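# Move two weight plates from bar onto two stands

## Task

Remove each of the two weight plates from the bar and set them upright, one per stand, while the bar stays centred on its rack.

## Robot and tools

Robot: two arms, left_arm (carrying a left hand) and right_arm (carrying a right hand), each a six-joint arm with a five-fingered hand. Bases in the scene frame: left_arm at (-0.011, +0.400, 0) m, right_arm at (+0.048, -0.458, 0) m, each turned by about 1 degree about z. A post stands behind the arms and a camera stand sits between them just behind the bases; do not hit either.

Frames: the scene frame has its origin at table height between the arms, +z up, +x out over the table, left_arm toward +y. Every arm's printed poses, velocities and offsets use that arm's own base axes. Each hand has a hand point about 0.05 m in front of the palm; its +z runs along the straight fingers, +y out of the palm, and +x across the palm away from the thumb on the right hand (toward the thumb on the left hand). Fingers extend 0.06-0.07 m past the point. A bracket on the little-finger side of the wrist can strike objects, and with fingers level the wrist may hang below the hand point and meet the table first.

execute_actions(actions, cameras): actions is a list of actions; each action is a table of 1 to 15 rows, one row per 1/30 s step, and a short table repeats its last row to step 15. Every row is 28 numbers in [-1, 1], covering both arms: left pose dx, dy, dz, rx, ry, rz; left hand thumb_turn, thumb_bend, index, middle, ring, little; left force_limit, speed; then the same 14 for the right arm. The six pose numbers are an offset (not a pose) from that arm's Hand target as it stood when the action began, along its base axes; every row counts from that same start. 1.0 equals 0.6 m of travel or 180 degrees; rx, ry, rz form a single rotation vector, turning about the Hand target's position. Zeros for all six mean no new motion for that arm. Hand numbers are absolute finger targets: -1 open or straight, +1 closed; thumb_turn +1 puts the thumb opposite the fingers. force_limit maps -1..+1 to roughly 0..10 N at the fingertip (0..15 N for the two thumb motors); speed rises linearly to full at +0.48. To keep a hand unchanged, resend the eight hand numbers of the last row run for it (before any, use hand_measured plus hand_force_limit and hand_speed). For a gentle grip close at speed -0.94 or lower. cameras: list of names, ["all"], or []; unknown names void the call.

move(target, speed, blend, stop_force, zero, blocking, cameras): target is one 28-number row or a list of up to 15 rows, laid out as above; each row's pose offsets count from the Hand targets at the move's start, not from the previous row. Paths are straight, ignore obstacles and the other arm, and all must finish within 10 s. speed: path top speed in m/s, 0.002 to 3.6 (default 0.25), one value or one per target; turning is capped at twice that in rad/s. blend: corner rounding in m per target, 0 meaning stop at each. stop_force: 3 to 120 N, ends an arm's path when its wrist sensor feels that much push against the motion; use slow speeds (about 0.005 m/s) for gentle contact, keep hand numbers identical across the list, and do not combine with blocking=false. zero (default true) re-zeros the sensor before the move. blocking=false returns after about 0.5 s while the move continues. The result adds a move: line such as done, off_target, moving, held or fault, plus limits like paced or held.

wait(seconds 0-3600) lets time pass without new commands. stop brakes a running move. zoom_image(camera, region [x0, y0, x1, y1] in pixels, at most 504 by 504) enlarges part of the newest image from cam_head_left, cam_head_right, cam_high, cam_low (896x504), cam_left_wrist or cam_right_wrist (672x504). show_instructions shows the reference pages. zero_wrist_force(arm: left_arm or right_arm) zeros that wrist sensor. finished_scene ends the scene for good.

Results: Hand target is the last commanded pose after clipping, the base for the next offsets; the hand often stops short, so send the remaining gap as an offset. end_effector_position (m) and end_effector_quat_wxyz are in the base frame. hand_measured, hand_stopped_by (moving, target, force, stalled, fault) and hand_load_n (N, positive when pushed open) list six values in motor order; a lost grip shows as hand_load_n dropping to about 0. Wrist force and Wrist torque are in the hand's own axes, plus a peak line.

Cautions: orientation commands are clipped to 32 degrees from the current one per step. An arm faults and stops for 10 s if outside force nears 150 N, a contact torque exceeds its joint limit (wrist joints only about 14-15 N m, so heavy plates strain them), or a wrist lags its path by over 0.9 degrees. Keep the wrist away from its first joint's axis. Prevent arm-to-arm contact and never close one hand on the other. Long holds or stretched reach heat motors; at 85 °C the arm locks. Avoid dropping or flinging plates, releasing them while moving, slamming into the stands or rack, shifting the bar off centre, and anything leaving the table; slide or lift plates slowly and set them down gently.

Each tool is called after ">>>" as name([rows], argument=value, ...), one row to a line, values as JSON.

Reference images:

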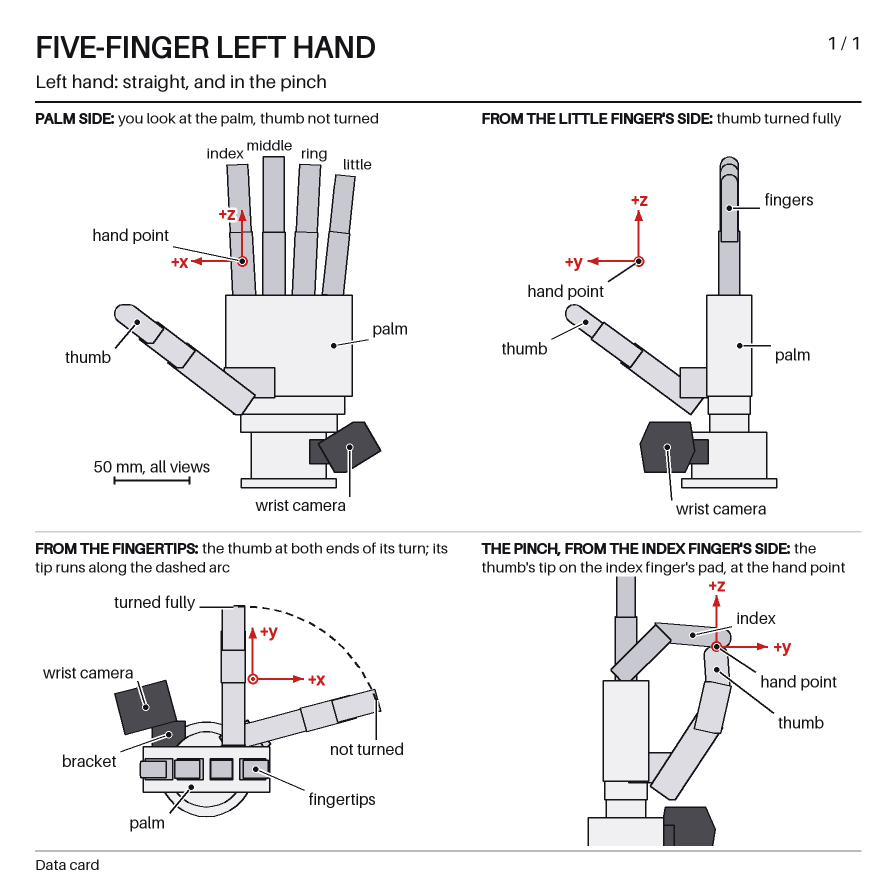

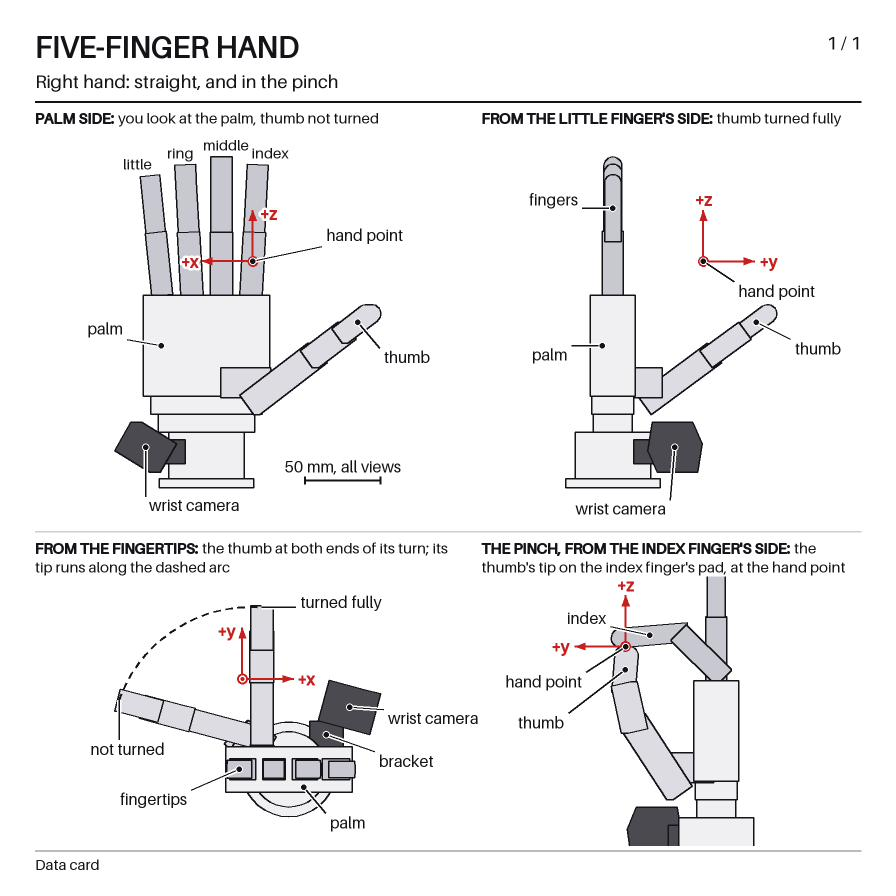

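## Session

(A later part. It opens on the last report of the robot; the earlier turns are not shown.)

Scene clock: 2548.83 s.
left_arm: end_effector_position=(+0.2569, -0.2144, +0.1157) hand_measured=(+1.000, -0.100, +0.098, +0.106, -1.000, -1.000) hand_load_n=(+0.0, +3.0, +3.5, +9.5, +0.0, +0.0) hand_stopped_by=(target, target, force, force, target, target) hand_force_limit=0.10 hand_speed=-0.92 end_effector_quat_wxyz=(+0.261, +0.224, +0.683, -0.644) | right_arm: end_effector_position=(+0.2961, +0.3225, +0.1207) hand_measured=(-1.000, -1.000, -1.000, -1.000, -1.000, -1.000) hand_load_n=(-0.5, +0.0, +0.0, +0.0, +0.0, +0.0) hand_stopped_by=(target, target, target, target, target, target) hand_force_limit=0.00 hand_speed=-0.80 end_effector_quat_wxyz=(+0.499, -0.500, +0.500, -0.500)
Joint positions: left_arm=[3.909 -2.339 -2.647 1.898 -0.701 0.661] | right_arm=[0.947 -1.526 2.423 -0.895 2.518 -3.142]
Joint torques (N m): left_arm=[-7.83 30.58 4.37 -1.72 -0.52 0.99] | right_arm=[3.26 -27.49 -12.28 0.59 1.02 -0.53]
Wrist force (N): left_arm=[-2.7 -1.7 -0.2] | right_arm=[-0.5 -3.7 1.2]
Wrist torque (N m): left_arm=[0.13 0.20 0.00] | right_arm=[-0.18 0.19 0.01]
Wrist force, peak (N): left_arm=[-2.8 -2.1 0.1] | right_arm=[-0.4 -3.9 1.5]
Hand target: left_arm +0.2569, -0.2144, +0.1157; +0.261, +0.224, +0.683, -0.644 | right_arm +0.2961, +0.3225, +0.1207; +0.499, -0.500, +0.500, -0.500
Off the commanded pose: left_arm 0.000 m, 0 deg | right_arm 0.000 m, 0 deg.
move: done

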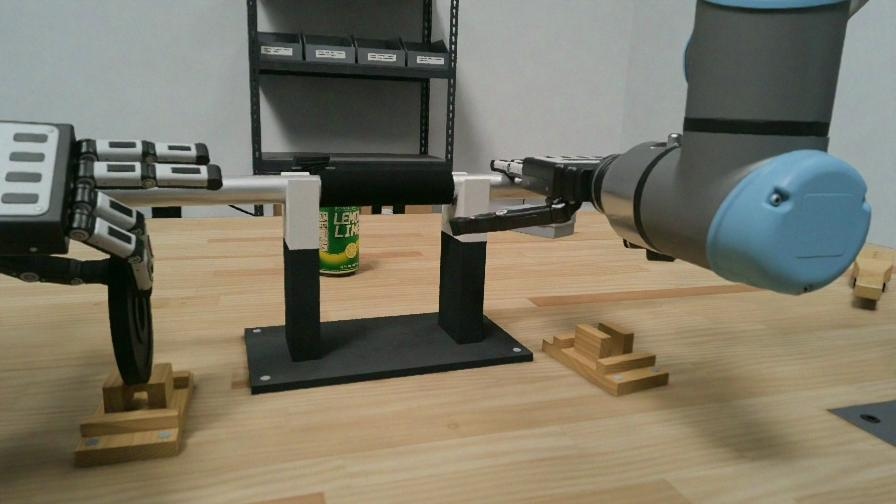

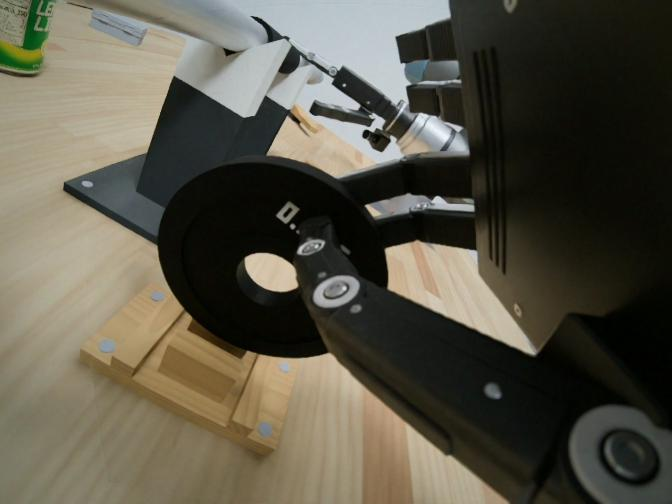

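>>> wait(seconds=0.1, cameras=["cam_high","cam_head_left"])

>>> zoom_image(camera="cam_high", region=[495, 95, 545, 155])

>>> zoom_image(camera="cam_head_left", region=[390, 335, 450, 395])

Scene clock: 2600.30 s.
left_arm: end_effector_position=(+0.2569, -0.2144, +0.1157) hand_measured=(+1.000, -0.100, +0.098, +0.106, -1.000, -1.000) hand_load_n=(+0.0, +3.0, +3.5, +9.5, -0.5, +0.0) hand_stopped_by=(target, target, force, force, target, target) hand_force_limit=0.10 hand_speed=-0.92 end_effector_quat_wxyz=(+0.261, +0.224, +0.683, -0.644) | right_arm: end_effector_position=(+0.2961, +0.3225, +0.1207) hand_measured=(-1.000, -1.000, -1.000, -1.000, -1.000, -1.000) hand_load_n=(+0.0, +0.0, +0.0, +0.0, +0.0, +0.0) hand_stopped_by=(target, target, target, target, target, target) hand_force_limit=0.00 hand_speed=-0.80 end_effector_quat_wxyz=(+0.499, -0.500, +0.500, -0.500)
Joint positions: left_arm=[3.909 -2.339 -2.647 1.898 -0.701 0.661] | right_arm=[0.947 -1.526 2.423 -0.895 2.518 -3.142]
Joint torques (N m): left_arm=[-2.79 29.5 4.58 -1.9 -1.49 0.57] | right_arm=[3.23 -27.19 -11.69 0.67 0.97 -0.46]
Wrist force (N): left_arm=[-2.5 -1.9 0.0] | right_arm=[-0.6 -3.4 1.4]
Wrist torque (N m): left_arm=[0.08 0.18 0.02] | right_arm=[-0.15 0.20 0.01]
Wrist force, peak (N): left_arm=[-2.9 -1.8 -0.1] | right_arm=[-0.7 -3.9 1.4]
Hand target: left_arm +0.2569, -0.2144, +0.1157; +0.261, +0.224, +0.683, -0.644 | right_arm +0.2961, +0.3225, +0.1207; +0.499, -0.500, +0.500, -0.500
Off the commanded pose: left_arm 0.000 m, 0 deg | right_arm 0.000 m, 0 deg.
wait: 0.10 s; at rest from the start
Images, in order (width x height): cam_head_left 896x504, cam_high 896x504.

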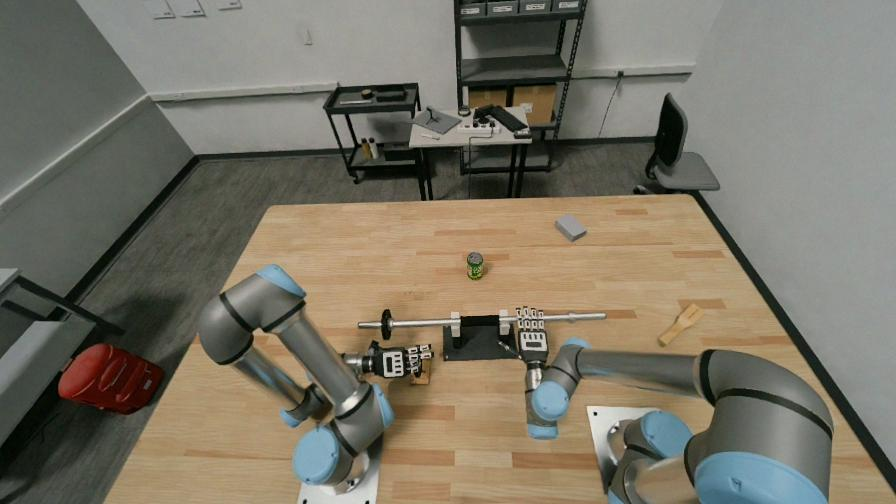

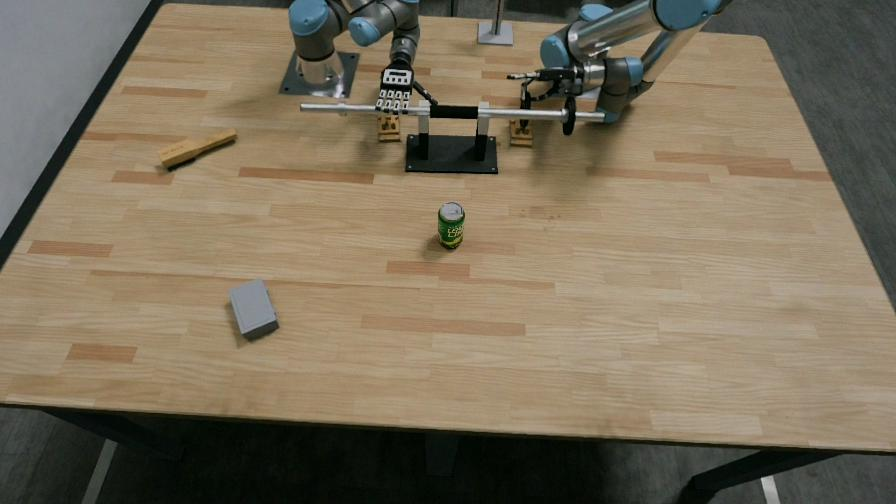

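Scaled by 8.400 from the camera's image (finer frame: 1280x720).

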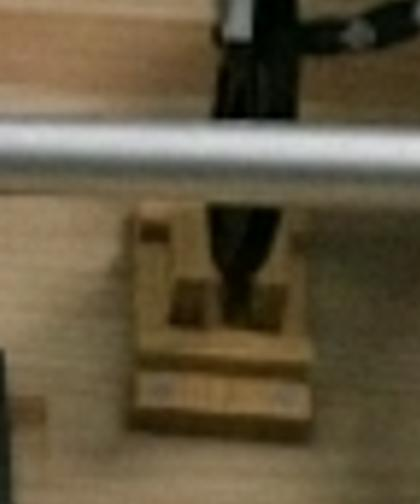

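Scaled by 8.400 from the camera's image (finer frame: 1280x720).

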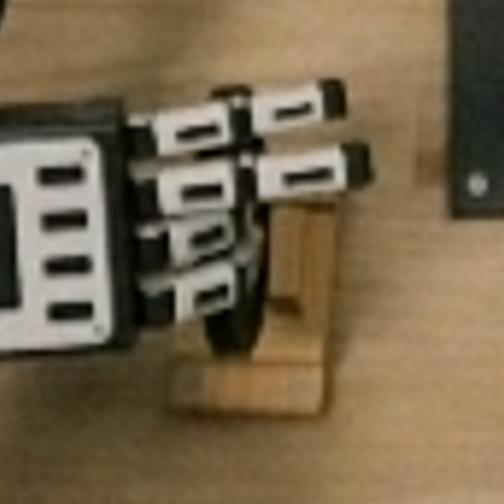

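>>> move(target=[0,0.0017,0.0005,0,0,0,1,-0.1,0.5,0.5,-1,-1,0.1,-0.92,0,0,0,0,0,0,-1,-1,-1,-1,-1,-1,0,-0.8], speed=0.005)

>>> move(target=[0,0.0017,0,0,0,0,1,-0.1,0.5,0.5,-1,-1,0.1,-0.92,0,0,0,0,0,0,-1,-1,-1,-1,-1,-1,0,-0.8], speed=0.005)

>>> move(target=[0,0.0017,0,0,0,0,1,-0.1,0.5,0.5,-1,-1,0.1,-0.92,0,0,0,0,0,0,-1,-1,-1,-1,-1,-1,0,-0.8], speed=0.005)

Scene clock: 2656.90 s.
left_arm: end_effector_position=(+0.2569, -0.2134, +0.1160) hand_measured=(+1.000, -0.100, +0.098, +0.106, -1.000, -1.000) hand_load_n=(+0.0, +4.0, +3.5, +8.5, +0.0, +0.0) hand_stopped_by=(target, target, force, force, target, target) hand_force_limit=0.10 hand_speed=-0.92 end_effector_quat_wxyz=(+0.261, +0.224, +0.683, -0.644) | right_arm: end_effector_position=(+0.2961, +0.3225, +0.1207) hand_measured=(-1.000, -1.000, -1.000, -1.000, -1.000, -1.000) hand_load_n=(-0.5, +0.0, +0.0, +0.0, +0.0, +0.0) hand_stopped_by=(target, target, target, target, target, target) hand_force_limit=0.00 hand_speed=-0.80 end_effector_quat_wxyz=(+0.499, -0.500, +0.500, -0.500)
Joint positions: left_arm=[3.913 -2.337 -2.647 1.896 -0.705 0.661] | right_arm=[0.947 -1.526 2.423 -0.895 2.518 -3.142]
Joint torques (N m): left_arm=[-1.56 23.62 1.84 -2.84 0.41 0.97] | right_arm=[3.31 -27.5 -11.68 0.67 1.1 -0.44]
Wrist force (N): left_arm=[1.9 5.5 0.8] | right_arm=[-0.8 -3.6 1.1]
Wrist torque (N m): left_arm=[0.49 0.00 -0.07] | right_arm=[-0.16 0.25 -0.02]
Wrist force, peak (N): left_arm=[1.9 5.5 0.8] | right_arm=[-0.6 -4.1 1.7]
Hand target: left_arm +0.2569, -0.2134, +0.1160; +0.261, +0.224, +0.683, -0.644 | right_arm +0.2961, +0.3225, +0.1207; +0.499, -0.500, +0.500, -0.500
Off the commanded pose: left_arm 0.000 m, 0 deg | right_arm 0.000 m, 0 deg.
move: done

Scene clock: 2657.40 s.
left_arm: end_effector_position=(+0.2569, -0.2123, +0.1160) hand_measured=(+1.000, -0.100, +0.098, +0.106, -1.000, -1.000) hand_load_n=(+0.0, +5.0, +3.0, +7.5, +0.0, +0.0) hand_stopped_by=(target, target, force, force, target, target) hand_force_limit=0.10 hand_speed=-0.92 end_effector_quat_wxyz=(+0.261, +0.224, +0.683, -0.644) | right_arm: end_effector_position=(+0.2961, +0.3225, +0.1207) hand_measured=(-1.000, -1.000, -1.000, -1.000, -1.000, -1.000) hand_load_n=(+0.0, +0.0, +0.0, +0.0, +0.0, +0.0) hand_stopped_by=(target, target, target, target, target, target) hand_force_limit=0.00 hand_speed=-0.80 end_effector_quat_wxyz=(+0.499, -0.500, +0.500, -0.500)
Joint positions: left_arm=[3.917 -2.337 -2.647 1.895 -0.709 0.661] | right_arm=[0.947 -1.526 2.423 -0.895 2.518 -3.142]
Joint torques (N m): left_arm=[-1.94 30.62 0.96 -3.02 0.43 1.21] | right_arm=[3.26 -26.71 -11.38 0.76 1.09 -0.44]
Wrist force (N): left_arm=[2.2 5.8 0.9] | right_arm=[-0.5 -3.6 1.5]
Wrist torque (N m): left_arm=[0.52 -0.03 -0.05] | right_arm=[-0.19 0.19 0.00]
Wrist force, peak (N): left_arm=[2.0 5.9 1.1] | right_arm=[-0.6 -4.0 1.3]
Hand target: left_arm +0.2569, -0.2124, +0.1160; +0.261, +0.224, +0.683, -0.644 | right_arm +0.2961, +0.3225, +0.1207; +0.499, -0.500, +0.500, -0.500
Off the commanded pose: left_arm 0.000 m, 0 deg | right_arm 0.000 m, 0 deg.
move: done

Scene clock: 2657.90 s.
left_arm: end_effector_position=(+0.2569, -0.2113, +0.1160) hand_measured=(+1.000, -0.102, +0.098, +0.106, -1.000, -1.000) hand_load_n=(+0.0, +6.0, +3.5, +7.0, +0.0, +0.0) hand_stopped_by=(target, target, force, force, target, target) hand_force_limit=0.10 hand_speed=-0.92 end_effector_quat_wxyz=(+0.261, +0.224, +0.683, -0.644) | right_arm: end_effector_position=(+0.2961, +0.3225, +0.1207) hand_measured=(-1.000, -1.000, -1.000, -1.000, -1.000, -1.000) hand_load_n=(-0.5, +0.0, +0.0, +0.0, +0.0, +0.0) hand_stopped_by=(target, target, target, target, target, target) hand_force_limit=0.00 hand_speed=-0.80 end_effector_quat_wxyz=(+0.499, -0.500, +0.500, -0.500)
Joint positions: left_arm=[3.921 -2.337 -2.646 1.894 -0.713 0.662] | right_arm=[0.947 -1.526 2.423 -0.895 2.518 -3.142]
Joint torques (N m): left_arm=[-2.53 29.11 -0.16 -3.21 0.22 1.36] | right_arm=[3.05 -27.17 -11.29 0.74 1 -0.35]
Wrist force (N): left_arm=[2.0 5.8 1.0] | right_arm=[-0.3 -3.4 1.3]
Wrist torque (N m): left_arm=[0.52 -0.01 -0.06] | right_arm=[-0.15 0.17 0.02]
Wrist force, peak (N): left_arm=[2.2 6.0 1.0] | right_arm=[-0.5 -3.9 1.4]
Hand target: left_arm +0.2569, -0.2114, +0.1160; +0.261, +0.224, +0.683, -0.644 | right_arm +0.2961, +0.3225, +0.1207; +0.499, -0.500, +0.500, -0.500
Off the commanded pose: left_arm 0.000 m, 0 deg | right_arm 0.000 m, 0 deg.
move: done

>>> move(target=[0,0.0,-0.0012,0,0,0,1,-0.1,0.5,0.5,-1,-1,0.1,-0.92,0,0,0,0,0,0,-1,-1,-1,-1,-1,-1,0,-0.8], speed=0.005)

Scene clock: 2664.10 s.
left_arm: end_effector_position=(+0.2568, -0.2114, +0.1152) hand_measured=(+1.000, -0.102, +0.098, +0.106, -1.000, -1.000) hand_load_n=(+0.0, +4.0, +3.0, +7.5, +0.0, +0.0) hand_stopped_by=(target, target, force, force, target, target) hand_force_limit=0.10 hand_speed=-0.92 end_effector_quat_wxyz=(+0.261, +0.224, +0.683, -0.644) | right_arm: end_effector_position=(+0.2961, +0.3225, +0.1207) hand_measured=(-1.000, -1.000, -1.000, -1.000, -1.000, -1.000) hand_load_n=(+0.0, -0.5, +0.0, +0.0, +0.0, +0.0) hand_stopped_by=(target, target, target, target, target, target) hand_force_limit=0.00 hand_speed=-0.80 end_effector_quat_wxyz=(+0.499, -0.500, +0.500, -0.500)
Joint positions: left_arm=[3.921 -2.34 -2.646 1.897 -0.713 0.662] | right_arm=[0.947 -1.526 2.423 -0.895 2.518 -3.142]
Joint torques (N m): left_arm=[-13.9 29.01 3.9 -1.94 0.54 0] | right_arm=[3.09 -27.11 -11.52 0.71 0.96 -0.42]
Wrist force (N): left_arm=[-2.0 -0.3 0.1] | right_arm=[-0.6 -3.4 1.4]
Wrist torque (N m): left_arm=[0.18 0.20 -0.02] | right_arm=[-0.16 0.20 0.01]
Wrist force, peak (N): left_arm=[1.7 6.1 1.3] | right_arm=[-0.7 -3.9 1.5]
Hand target: left_arm +0.2569, -0.2114, +0.1153; +0.261, +0.224, +0.683, -0.644 | right_arm +0.2961, +0.3225, +0.1207; +0.499, -0.500, +0.500, -0.500
Off the commanded pose: left_arm 0.000 m, 0 deg | right_arm 0.000 m, 0 deg.
move: done

>>> move(target=[0,-0.005,0.0003,0,0,0,1,-0.1,0.5,0.5,-1,-1,0.1,-0.92,0,0,0,0,0,0,-1,-1,-1,-1,-1,-1,0,-0.8], speed=0.01)

>>> move(target=[0,-0.0017,0,0,0,0,1,-0.1,0.5,0.5,-1,-1,0.1,-0.92,0,0,0,0,0,0,-1,-1,-1,-1,-1,-1,0,-0.8], speed=0.01)

>>> move(target=[0,-0.0017,0,0,0,0,1,-0.1,0.5,0.5,-1,-1,0.1,-0.92,0,0,0,0,0,0,-1,-1,-1,-1,-1,-1,0,-0.8], speed=0.01)

>>> move(target=[0,-0.0017,0,0,0,0,1,-0.1,0.5,0.5,-1,-1,0.1,-0.92,0,0,0,0,0,0,-1,-1,-1,-1,-1,-1,0,-0.8], speed=0.01)

>>> move(target=[0,-0.0017,0,0,0,0,1,-0.1,0.5,0.5,-1,-1,0.1,-0.92,0,0,0,0,0,0,-1,-1,-1,-1,-1,-1,0,-0.8], speed=0.01)

Scene clock: 2677.37 s.
left_arm: end_effector_position=(+0.2568, -0.2145, +0.1154) hand_measured=(+1.000, -0.102, +0.098, +0.106, -1.000, -1.000) hand_load_n=(+0.0, +3.5, +3.0, +9.0, +0.0, +0.0) hand_stopped_by=(target, target, force, force, target, target) hand_force_limit=0.10 hand_speed=-0.92 end_effector_quat_wxyz=(+0.261, +0.224, +0.683, -0.644) | right_arm: end_effector_position=(+0.2961, +0.3225, +0.1207) hand_measured=(-1.000, -1.000, -1.000, -1.000, -1.000, -1.000) hand_load_n=(+0.0, +0.0, +0.0, +0.0, +0.0, +0.0) hand_stopped_by=(target, target, target, target, target, target) hand_force_limit=0.00 hand_speed=-0.80 end_effector_quat_wxyz=(+0.499, -0.500, +0.500, -0.500)
Joint positions: left_arm=[3.909 -2.34 -2.647 1.899 -0.701 0.661] | right_arm=[0.947 -1.526 2.423 -0.895 2.518 -3.142]
Joint torques (N m): left_arm=[11.4 30.5 -13.71 -0.48 -1.39 -0.19] | right_arm=[2.41 -27.29 -11.19 0.77 1.06 -0.41]
Wrist force (N): left_arm=[-1.8 1.8 0.3] | right_arm=[-0.4 -3.5 1.1]
Wrist torque (N m): left_arm=[0.31 0.18 0.01] | right_arm=[-0.17 0.19 0.01]
Wrist force, peak (N): left_arm=[-2.5 1.1 0.0] | right_arm=[-0.5 -4.0 1.5]
Hand target: left_arm +0.2569, -0.2144, +0.1154; +0.261, +0.224, +0.683, -0.644 | right_arm +0.2961, +0.3225, +0.1207; +0.499, -0.500, +0.500, -0.500
Off the commanded pose: left_arm 0.000 m, 0 deg | right_arm 0.000 m, 0 deg.
move: done

Scene clock: 2677.87 s.
left_arm: end_effector_position=(+0.2568, -0.2154, +0.1154) hand_measured=(+1.000, -0.102, +0.098, +0.106, -1.000, -1.000) hand_load_n=(+0.0, +3.5, +3.5, +9.5, -0.5, +0.0) hand_stopped_by=(target, target, force, force, target, target) hand_force_limit=0.10 hand_speed=-0.92 end_effector_quat_wxyz=(+0.261, +0.224, +0.683, -0.644) | right_arm: end_effector_position=(+0.2961, +0.3225, +0.1207) hand_measured=(-1.000, -1.000, -1.000, -1.000, -1.000, -1.000) hand_load_n=(+0.0, +0.0, +0.5, +0.0, +0.0, +0.0) hand_stopped_by=(target, target, target, target, target, target) hand_force_limit=0.00 hand_speed=-0.80 end_effector_quat_wxyz=(+0.499, -0.500, +0.500, -0.500)
Joint positions: left_arm=[3.905 -2.34 -2.647 1.9 -0.697 0.66] | right_arm=[0.947 -1.526 2.423 -0.895 2.518 -3.142]
Joint torques (N m): left_arm=[11.68 15.48 -12.47 -1.29 -1.18 -0.07] | right_arm=[2.96 -27.06 -11.11 0.74 1.01 -0.3]
Wrist force (N): left_arm=[-2.1 1.1 0.0] | right_arm=[-0.4 -3.6 1.1]
Wrist torque (N m): left_arm=[0.22 0.20 0.03] | right_arm=[-0.17 0.18 0.02]
Wrist force, peak (N): left_arm=[-2.1 1.8 0.2] | right_arm=[-0.5 -3.8 1.2]
Hand target: left_arm +0.2569, -0.2154, +0.1154; +0.261, +0.224, +0.683, -0.644 | right_arm +0.2961, +0.3225, +0.1207; +0.499, -0.500, +0.500, -0.500
Off the commanded pose: left_arm 0.000 m, 0 deg | right_arm 0.000 m, 0 deg.
move: done

Scene clock: 2678.37 s.
left_arm: end_effector_position=(+0.2568, -0.2165, +0.1154) hand_measured=(+1.000, -0.102, +0.098, +0.106, -1.000, -1.000) hand_load_n=(+0.0, +4.5, +3.0, +10.5, +0.0, +0.0) hand_stopped_by=(target, target, force, force, target, target) hand_force_limit=0.10 hand_speed=-0.92 end_effector_quat_wxyz=(+0.261, +0.224, +0.683, -0.644) | right_arm: end_effector_position=(+0.2961, +0.3225, +0.1207) hand_measured=(-1.000, -1.000, -1.000, -1.000, -1.000, -1.000) hand_load_n=(+0.0, +0.0, +0.0, +0.0, +0.0, +0.0) hand_stopped_by=(target, target, target, target, target, target) hand_force_limit=0.00 hand_speed=-0.80 end_effector_quat_wxyz=(+0.499, -0.500, +0.500, -0.500)
Joint positions: left_arm=[3.901 -2.34 -2.648 1.901 -0.693 0.66] | right_arm=[0.947 -1.526 2.423 -0.895 2.518 -3.142]
Joint torques (N m): left_arm=[8.82 17.96 -14.56 -0.68 -1.66 -0.18] | right_arm=[2.71 -27.08 -11.02 0.74 1.01 -0.49]
Wrist force (N): left_arm=[-1.4 2.0 -0.3] | right_arm=[-0.5 -3.4 1.3]
Wrist torque (N m): left_arm=[0.30 0.13 0.04] | right_arm=[-0.13 0.21 0.00]
Wrist force, peak (N): left_arm=[-2.3 1.7 0.0] | right_arm=[-0.5 -4.0 1.4]
Hand target: left_arm +0.2569, -0.2164, +0.1154; +0.261, +0.224, +0.683, -0.644 | right_arm +0.2961, +0.3225, +0.1207; +0.499, -0.500, +0.500, -0.500
Off the commanded pose: left_arm 0.000 m, 0 deg | right_arm 0.000 m, 0 deg.
move: done

Scene clock: 2678.87 s.
left_arm: end_effector_position=(+0.2568, -0.2175, +0.1154) hand_measured=(+1.000, -0.102, +0.098, +0.106, -1.000, -1.000) hand_load_n=(+0.0, +4.5, +3.0, +11.0, +0.0, +0.0) hand_stopped_by=(target, target, force, force, target, target) hand_force_limit=0.10 hand_speed=-0.92 end_effector_quat_wxyz=(+0.261, +0.224, +0.683, -0.644) | right_arm: end_effector_position=(+0.2961, +0.3225, +0.1207) hand_measured=(-1.000, -1.000, -1.000, -1.000, -1.000, -1.000) hand_load_n=(-0.5, +0.0, +0.0, +0.0, +0.0, +0.0) hand_stopped_by=(target, target, target, target, target, target) hand_force_limit=0.00 hand_speed=-0.80 end_effector_quat_wxyz=(+0.499, -0.500, +0.500, -0.500)
Joint positions: left_arm=[3.897 -2.341 -2.648 1.902 -0.689 0.66] | right_arm=[0.947 -1.526 2.423 -0.895 2.518 -3.142]
Joint torques (N m): left_arm=[9.32 16.02 -12.59 -0.72 -1.03 0.04] | right_arm=[2.47 -26.79 -10.94 0.68 1.01 -0.52]
Wrist force (N): left_arm=[-1.4 1.0 -0.6] | right_arm=[-0.5 -3.3 1.5]
Wrist torque (N m): left_arm=[0.22 0.15 0.03] | right_arm=[-0.15 0.19 0.01]
Wrist force, peak (N): left_arm=[-1.5 2.4 -0.6] | right_arm=[-0.4 -3.8 1.3]
Hand target: left_arm +0.2569, -0.2174, +0.1154; +0.261, +0.224, +0.683, -0.644 | right_arm +0.2961, +0.3225, +0.1207; +0.499, -0.500, +0.500, -0.500
Off the commanded pose: left_arm 0.000 m, 0 deg | right_arm 0.000 m, 0 deg.
move: done

Scene clock: 2679.37 s.
left_arm: end_effector_position=(+0.2568, -0.2185, +0.1154) hand_measured=(+1.000, -0.102, +0.098, +0.106, -1.000, -1.000) hand_load_n=(+0.0, +4.5, +3.5, +11.0, +0.0, +0.0) hand_stopped_by=(target, target, force, force, target, target) hand_force_limit=0.10 hand_speed=-0.92 end_effector_quat_wxyz=(+0.261, +0.224, +0.683, -0.644) | right_arm: end_effector_position=(+0.2961, +0.3225, +0.1207) hand_measured=(-1.000, -1.000, -1.000, -1.000, -1.000, -1.000) hand_load_n=(-0.5, +0.0, +0.0, +0.0, +0.0, +0.0) hand_stopped_by=(target, target, target, target, target, target) hand_force_limit=0.00 hand_speed=-0.80 end_effector_quat_wxyz=(+0.499, -0.500, +0.500, -0.500)
Joint positions: left_arm=[3.893 -2.341 -2.648 1.902 -0.685 0.659] | right_arm=[0.947 -1.526 2.423 -0.895 2.518 -3.142]
Joint torques (N m): left_arm=[9.88 15.67 -14.54 -0.69 -1.21 0.03] | right_arm=[2.78 -27.39 -10.9 0.69 0.97 -0.46]
Wrist force (N): left_arm=[-1.6 0.5 -0.5] | right_arm=[-0.5 -3.4 1.2]
Wrist torque (N m): left_arm=[0.16 0.16 0.03] | right_arm=[-0.14 0.19 0.01]
Wrist force, peak (N): left_arm=[-1.7 1.0 -0.5] | right_arm=[-0.4 -3.7 1.5]
Hand target: left_arm +0.2569, -0.2184, +0.1154; +0.261, +0.224, +0.683, -0.644 | right_arm +0.2961, +0.3225, +0.1207; +0.499, -0.500, +0.500, -0.500
Off the commanded pose: left_arm 0.000 m, 0 deg | right_arm 0.000 m, 0 deg.
move: done

>>> move([
  [0,0,0.007,0,0,0,1,-0.1,0.5,0.5,-1,-1,0.1,-0.92,0,0,0,0,0,0,-1,-1,-1,-1,-1,-1,0,-0.8],
  [0.0117,0.0067,0.007,0,0,0,1,-0.1,0.5,0.5,-1,-1,0.1,-0.92,0,0,0,0,0,0,-1,-1,-1,-1,-1,-1,0,-0.8],
], speed=0.02)

>>> move(target=[0,0,-0.025,0,0,0,1,-0.1,0.5,0.5,-1,-1,0.1,-0.92,0,0,0,0,0,0,-1,-1,-1,-1,-1,-1,0,-0.8], speed=0.01, stop_force=4, cameras=["cam_low","cam_left_wrist"])

Scene clock: 2776.80 s.
left_arm: end_effector_position=(+0.2640, -0.2144, +0.1196) hand_measured=(+1.000, -0.102, +0.098, +0.106, -1.000, -1.000) hand_load_n=(+3.5, +9.0, +3.5, +7.5, +0.0, +0.0) hand_stopped_by=(target, target, force, force, target, target) hand_force_limit=0.10 hand_speed=-0.92 end_effector_quat_wxyz=(+0.261, +0.224, +0.683, -0.644) end_effector_velocity=(-0.002, -0.001, +0.000) end_effector_angular_velocity=(+0.001, +0.001, -0.001) | right_arm: end_effector_position=(+0.2961, +0.3225, +0.1207) hand_measured=(-1.000, -1.000, -1.000, -1.000, -1.000, -1.000) hand_load_n=(+0.0, -0.5, +0.0, +0.0, +0.0, +0.0) hand_stopped_by=(target, target, target, target, target, target) hand_force_limit=0.00 hand_speed=-0.80 end_effector_quat_wxyz=(+0.499, -0.500, +0.500, -0.500)
Joint positions: left_arm=[3.883 -2.309 -2.63 1.853 -0.675 0.658] | right_arm=[0.947 -1.526 2.423 -0.895 2.518 -3.142]
Joint velocities: left_arm=[0 -0.001 -0.005 0.007 -0.001 -0.002] | right_arm=[within noise]
Joint torques (N m): left_arm=[2.86 14.78 -16.69 -0.09 -0.85 -0.28] | right_arm=[2.58 -27.06 -11.28 0.73 0.96 -0.39]
Wrist force (N): left_arm=[3.5 7.4 1.3] | right_arm=[-0.6 -3.5 1.3]
Wrist torque (N m): left_arm=[0.49 0.05 -0.11] | right_arm=[-0.17 0.22 0.00]
Wrist force, peak (N): left_arm=[4.1 7.9 1.1] | right_arm=[-0.5 -4.0 1.5]
Hand target: left_arm +0.2639, -0.2144, +0.1196; +0.261, +0.224, +0.683, -0.644 | right_arm +0.2961, +0.3225, +0.1207; +0.499, -0.500, +0.500, -0.500
Off the commanded pose: left_arm 0.000 m, 0 deg | right_arm 0.000 m, 0 deg.
move: done

Scene clock: 2778.00 s.
left_arm: end_effector_position=(+0.2638, -0.2145, +0.1172) hand_measured=(+1.000, -0.102, +0.098, +0.106, -1.000, -1.000) hand_load_n=(+3.0, +8.0, +3.0, +7.5, +0.0, +0.0) hand_stopped_by=(target, target, force, force, target, target) hand_force_limit=0.10 hand_speed=-0.92 end_effector_quat_wxyz=(+0.261, +0.224, +0.683, -0.644) | right_arm: end_effector_position=(+0.2961, +0.3225, +0.1207) hand_measured=(-1.000, -1.000, -1.000, -1.000, -1.000, -1.000) hand_load_n=(-0.5, +0.0, +0.0, +0.0, +0.0, +0.0) hand_stopped_by=(target, target, target, target, target, target) hand_force_limit=0.00 hand_speed=-0.80 end_effector_quat_wxyz=(+0.499, -0.500, +0.500, -0.500)
Joint positions: left_arm=[3.884 -2.321 -2.628 1.863 -0.675 0.658] | right_arm=[0.947 -1.526 2.423 -0.895 2.518 -3.142]
Joint torques (N m): left_arm=[1.15 16.1 -16.55 -4.18 -0.66 -0.53] | right_arm=[2.78 -27.29 -11.12 0.78 0.94 -0.46]
Wrist force (N): left_arm=[4.0 7.8 1.3] | right_arm=[-0.6 -3.6 1.2]
Wrist torque (N m): left_arm=[0.56 -0.04 -0.09] | right_arm=[-0.16 0.22 0.00]
Wrist force, peak (N): left_arm=[3.9 7.9 1.4] | right_arm=[-0.5 -3.9 1.4]
Hand target: left_arm +0.2638, -0.2145, +0.1171; +0.261, +0.224, +0.683, -0.644 (not the last commanded pose) | right_arm +0.2961, +0.3225, +0.1207; +0.499, -0.500, +0.500, -0.500
Off the commanded pose: left_arm 0.013 m, 0 deg | right_arm 0.000 m, 0 deg.
move: contact (left_arm)

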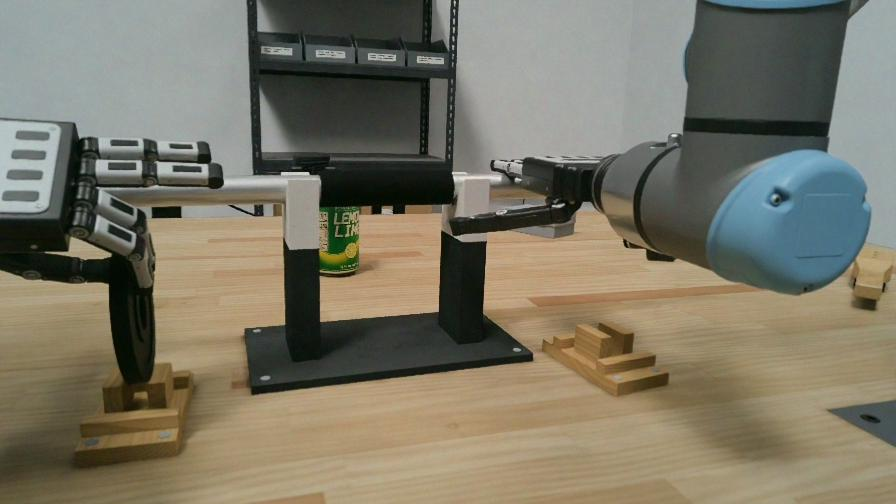

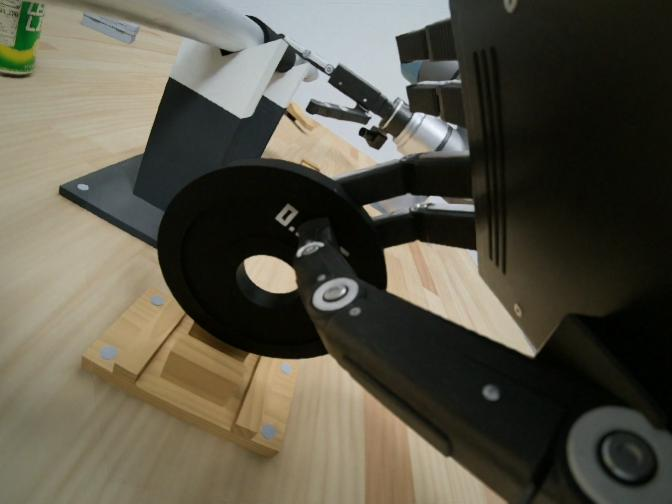

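>>> zoom_image(camera="cam_low", region=[95, 350, 175, 430])

>>> zoom_image(camera="cam_left_wrist", region=[140, 280, 290, 430])

Scaled by 6.300 from the camera's image (finer frame: 1280x720).

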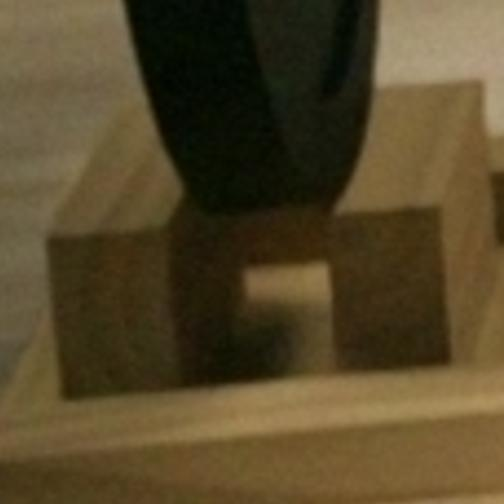

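Scaled by 3.360 from the camera's image (finer frame: 960x720).

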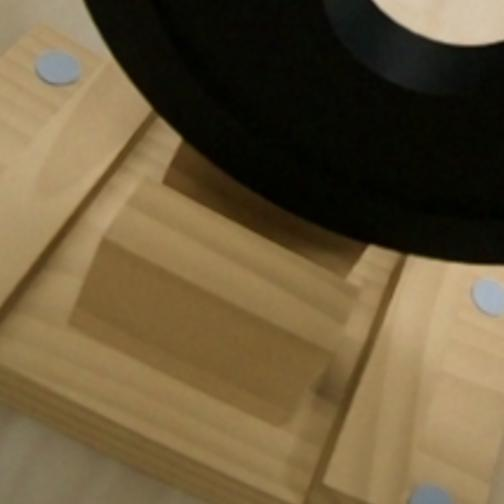

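>>> move(target=[0,0,0.01,0,0,0,1,-0.1,0.5,0.5,-1,-1,0.1,-0.92,0,0,0,0,0,0,-1,-1,-1,-1,-1,-1,0,-0.8], speed=0.02, cameras=["cam_low","cam_left_wrist","cam_head_left"])

>>> zoom_image(camera="cam_low", region=[95, 350, 175, 430])

>>> zoom_image(camera="cam_head_left", region=[390, 335, 450, 395])

>>> move(target=[0.025,0,0,0,0,0,1,-0.1,0.5,0.5,-1,-1,0.1,-0.92,0,0,0,0,0,0,-1,-1,-1,-1,-1,-1,0,-0.8], speed=0.02, cameras=["cam_low","cam_left_wrist","cam_head_left"])

>>> zoom_image(camera="cam_low", region=[95, 350, 175, 430])

>>> zoom_image(camera="cam_head_left", region=[390, 335, 450, 395])

Scene clock: 2837.60 s.
left_arm: end_effector_position=(+0.2638, -0.2145, +0.1233) hand_measured=(+1.000, -0.102, +0.098, +0.106, -1.000, -1.000) hand_load_n=(+3.0, +8.5, +3.0, +7.5, -0.5, +0.0) hand_stopped_by=(target, target, force, force, target, target) hand_force_limit=0.10 hand_speed=-0.92 end_effector_quat_wxyz=(+0.261, +0.224, +0.683, -0.644) end_effector_velocity=(+0.000, +0.000, -0.001) end_effector_angular_velocity=(+0.000, +0.000, +0.000) | right_arm: end_effector_position=(+0.2961, +0.3225, +0.1207) hand_measured=(-1.000, -1.000, -1.000, -1.000, -1.000, -1.000) hand_load_n=(-0.5, +0.0, +0.0, +0.0, +0.0, +0.0) hand_stopped_by=(target, target, target, target, target, target) hand_force_limit=0.00 hand_speed=-0.80 end_effector_quat_wxyz=(+0.499, -0.500, +0.500, -0.500)
Joint positions: left_arm=[3.884 -2.293 -2.633 1.839 -0.675 0.658] | right_arm=[0.947 -1.526 2.423 -0.895 2.518 -3.142]
Joint velocities: left_arm=[0 -0.006 -0.001 0.007 0 0] | right_arm=[within noise]
Joint torques (N m): left_arm=[-8.34 15.43 -3.21 0.01 0.25 -0.12] | right_arm=[2.72 -27.54 -10.53 0.77 1.01 -0.39]
Wrist force (N): left_arm=[3.7 7.9 1.3] | right_arm=[-0.4 -3.6 1.2]
Wrist torque (N m): left_arm=[0.54 0.03 -0.12] | right_arm=[-0.17 0.19 0.00]
Wrist force, peak (N): left_arm=[4.0 8.1 1.4] | right_arm=[-0.4 -4.1 1.5]
Hand target: left_arm +0.2638, -0.2145, +0.1231; +0.261, +0.224, +0.683, -0.644 | right_arm +0.2961, +0.3225, +0.1207; +0.499, -0.500, +0.500, -0.500
Off the commanded pose: left_arm 0.000 m, 0 deg | right_arm 0.000 m, 0 deg.
move: done
Images, in order (width x height): cam_head_left 896x504, cam_low 896x504, cam_left_wrist 672x504.

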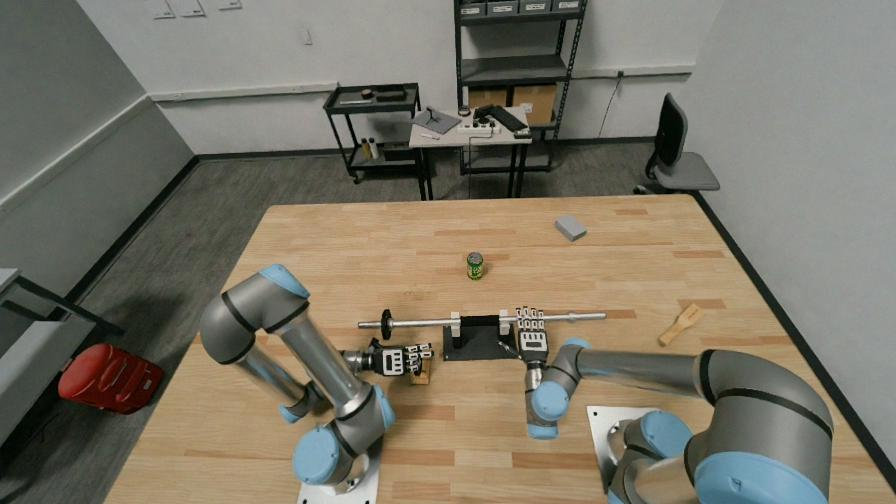

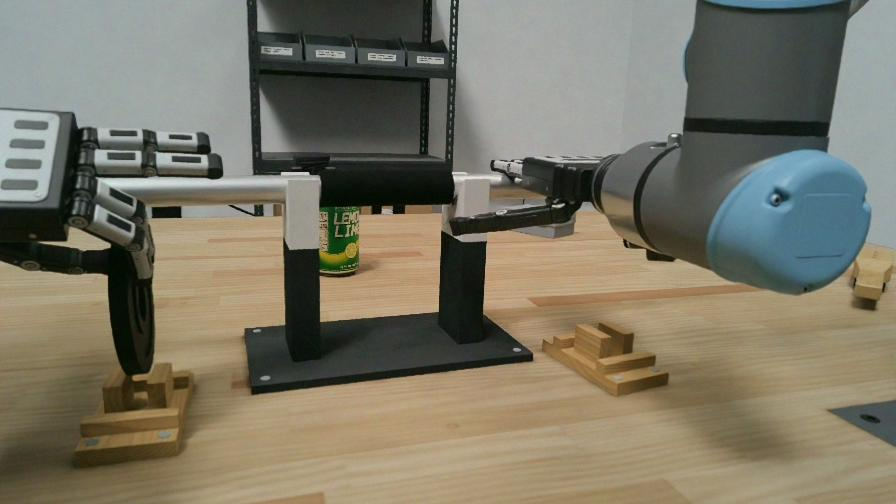

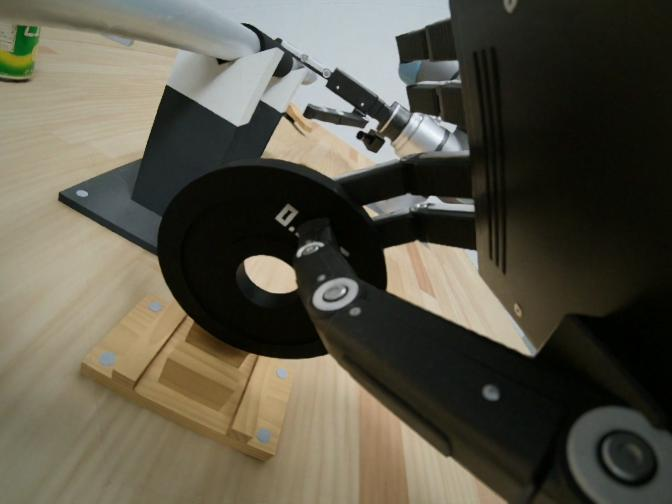

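Scaled by 6.300 from the camera's image (finer frame: 1280x720).

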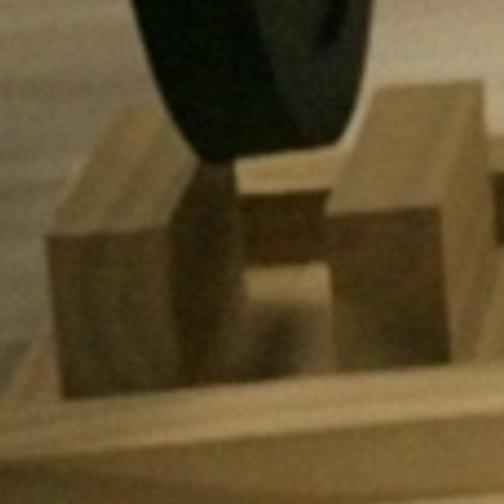

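Scaled by 8.400 from the camera's image (finer frame: 1280x720).

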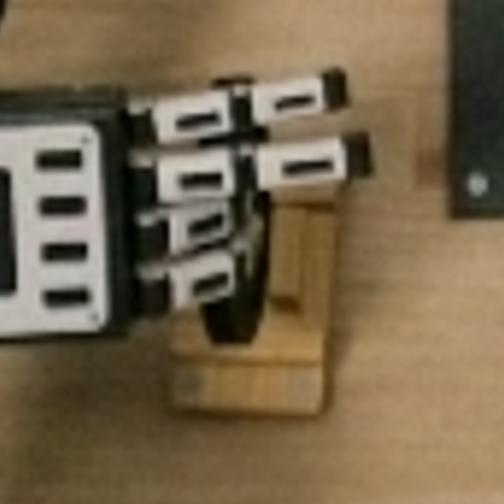

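Scene clock: 2838.60 s.
left_arm: end_effector_position=(+0.2789, -0.2145, +0.1231) hand_measured=(+1.000, -0.102, +0.098, +0.106, -1.000, -1.000) hand_load_n=(+3.0, +8.5, +3.0, +7.5, +0.0, +0.0) hand_stopped_by=(target, target, force, force, target, target) hand_force_limit=0.10 hand_speed=-0.92 end_effector_quat_wxyz=(+0.261, +0.224, +0.683, -0.644) end_effector_velocity=(-0.002, +0.000, +0.000) end_effector_angular_velocity=(+0.002, -0.003, -0.001) | right_arm: end_effector_position=(+0.2961, +0.3225, +0.1207) hand_measured=(-1.000, -1.000, -1.000, -1.000, -1.000, -1.000) hand_load_n=(-0.5, +0.0, +0.0, +0.0, +0.0, +0.0) hand_stopped_by=(target, target, target, target, target, target) hand_force_limit=0.00 hand_speed=-0.80 end_effector_quat_wxyz=(+0.499, -0.500, +0.500, -0.500)
Joint positions: left_arm=[3.834 -2.277 -2.588 1.783 -0.626 0.654] | right_arm=[0.947 -1.526 2.423 -0.895 2.518 -3.142]
Joint velocities: left_arm=[0.004 0 -0.005 0.007 -0.005 0.002] | right_arm=[within noise]
Joint torques (N m): left_arm=[13.12 17.5 -13.45 0.2 -1.1 -0.21] | right_arm=[2.74 -26.77 -10.78 0.8 1.07 -0.37]
Wrist force (N): left_arm=[3.0 7.1 1.1] | right_arm=[-0.4 -3.4 1.5]
Wrist torque (N m): left_arm=[0.44 0.11 -0.23] | right_arm=[-0.16 0.18 0.02]
Wrist force, peak (N): left_arm=[3.7 7.6 1.3] | right_arm=[-0.6 -3.8 1.4]
Hand target: left_arm +0.2788, -0.2145, +0.1231; +0.261, +0.224, +0.683, -0.644 | right_arm +0.2961, +0.3225, +0.1207; +0.499, -0.500, +0.500, -0.500
Off the commanded pose: left_arm 0.000 m, 0 deg | right_arm 0.000 m, 0 deg.
move: done
Images, in order (width x height): cam_head_left 896x504, cam_low 896x504, cam_left_wrist 672x504.

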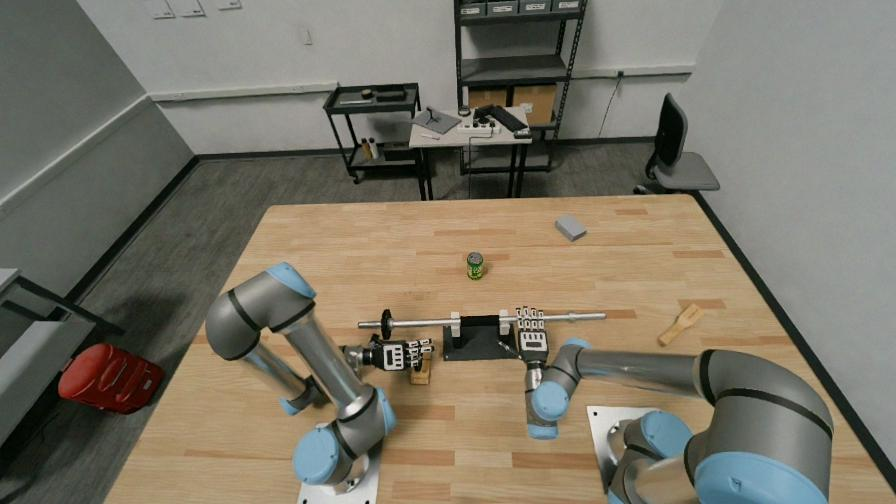

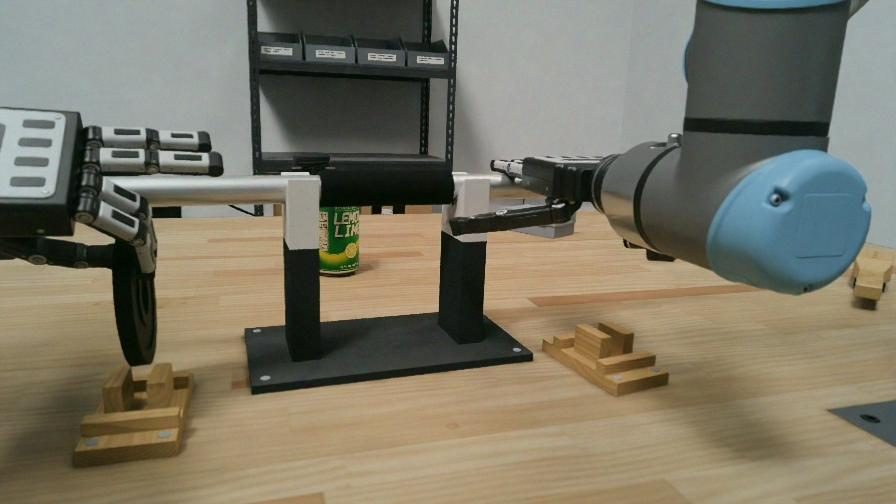

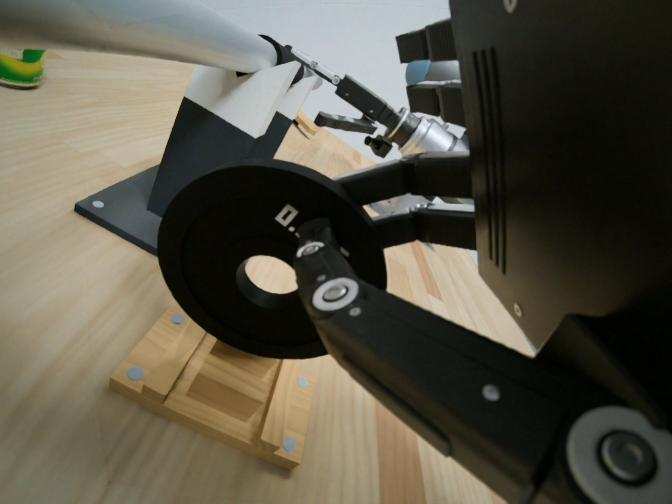

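Scaled by 6.300 from the camera's image (finer frame: 1280x720).

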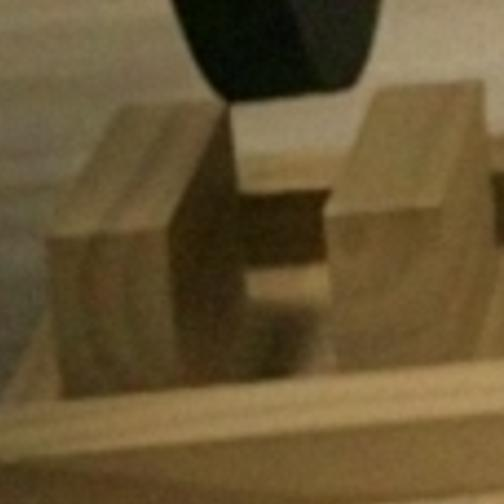

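Scaled by 8.400 from the camera's image (finer frame: 1280x720).

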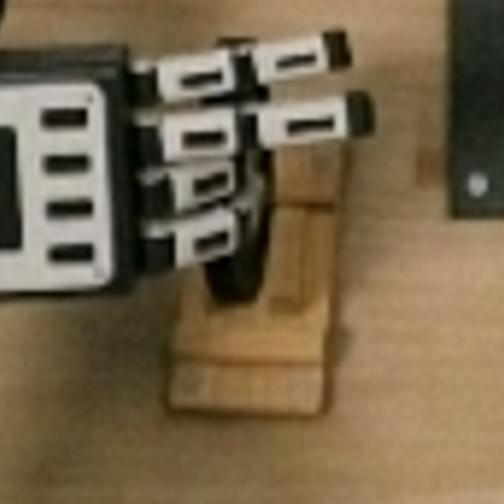

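>>> zoom_image(camera="cam_left_wrist", region=[100, 290, 330, 480])

Scaled by 2.191 from the camera's image (finer frame: 960x720).

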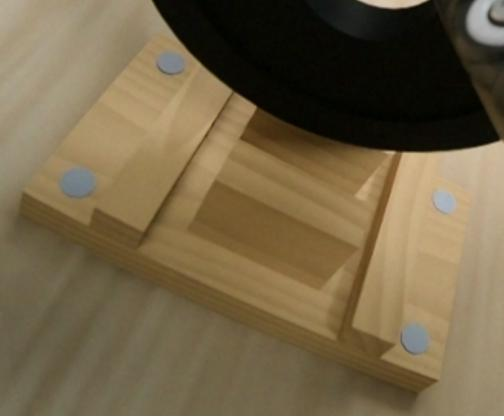

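>>> move(target=[0,0,-0.025,0,0,0,1,-0.1,0.5,0.5,-1,-1,0.1,-0.92,0,0,0,0,0,0,-1,-1,-1,-1,-1,-1,0,-0.8], speed=0.01, stop_force=4, cameras=["cam_low","cam_left_wrist"])

>>> zoom_image(camera="cam_low", region=[95, 350, 175, 430])

Scene clock: 2952.43 s.
left_arm: end_effector_position=(+0.2788, -0.2145, +0.1167) hand_measured=(+1.000, -0.102, +0.098, +0.106, -1.000, -1.000) hand_load_n=(+3.0, +7.5, +3.0, +7.5, -0.5, +0.0) hand_stopped_by=(target, target, force, force, target, target) hand_force_limit=0.10 hand_speed=-0.92 end_effector_quat_wxyz=(+0.261, +0.224, +0.683, -0.644) | right_arm: end_effector_position=(+0.2961, +0.3225, +0.1207) hand_measured=(-1.000, -1.000, -1.000, -1.000, -1.000, -1.000) hand_load_n=(+0.0, +0.0, +0.0, +0.0, +0.0, +0.0) hand_stopped_by=(target, target, target, target, target, target) hand_force_limit=0.00 hand_speed=-0.80 end_effector_quat_wxyz=(+0.499, -0.500, +0.500, -0.500)
Joint positions: left_arm=[3.835 -2.306 -2.583 1.806 -0.626 0.654] | right_arm=[0.947 -1.526 2.423 -0.895 2.518 -3.142]
Joint torques (N m): left_arm=[11.13 18.68 -15.8 -4.1 -1.19 -0.31] | right_arm=[2.43 -27.4 -10.22 0.76 0.99 -0.32]
Wrist force (N): left_arm=[3.3 7.2 1.2] | right_arm=[-0.5 -4.0 1.3]
Wrist torque (N m): left_arm=[0.46 0.06 -0.19] | right_arm=[-0.23 0.20 -0.01]
Wrist force, peak (N): left_arm=[3.6 7.4 1.2] | right_arm=[-0.5 -3.9 1.6]
Hand target: left_arm +0.2788, -0.2145, +0.1167; +0.261, +0.224, +0.683, -0.644 (not the last commanded pose) | right_arm +0.2961, +0.3225, +0.1207; +0.499, -0.500, +0.500, -0.500
Off the commanded pose: left_arm 0.009 m, 0 deg | right_arm 0.000 m, 0 deg.
move: contact (left_arm)

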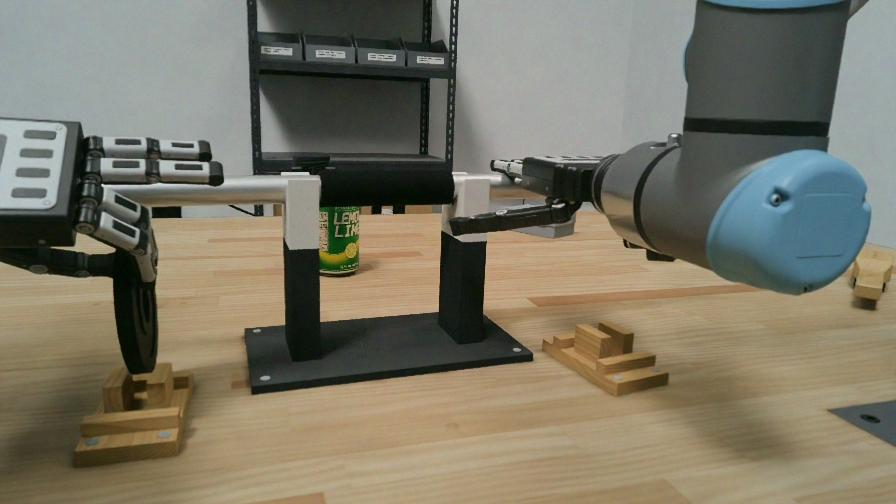

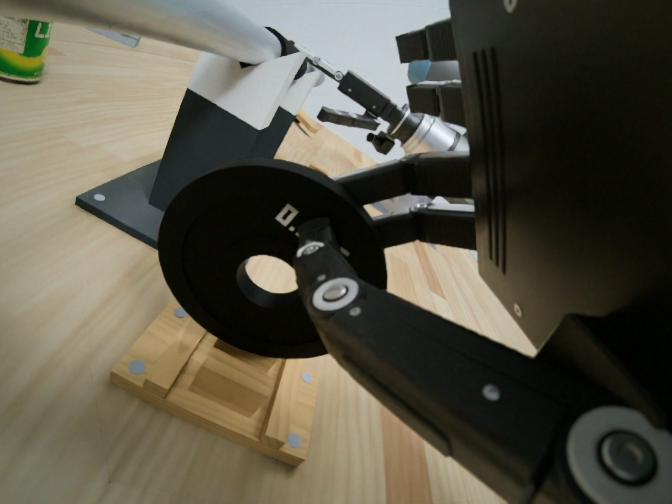

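Scaled by 6.300 from the camera's image (finer frame: 1280x720).

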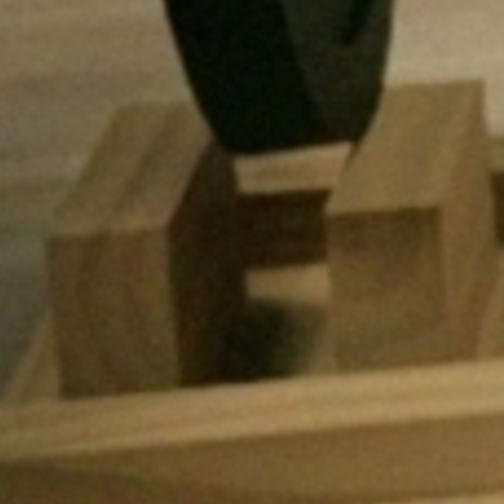

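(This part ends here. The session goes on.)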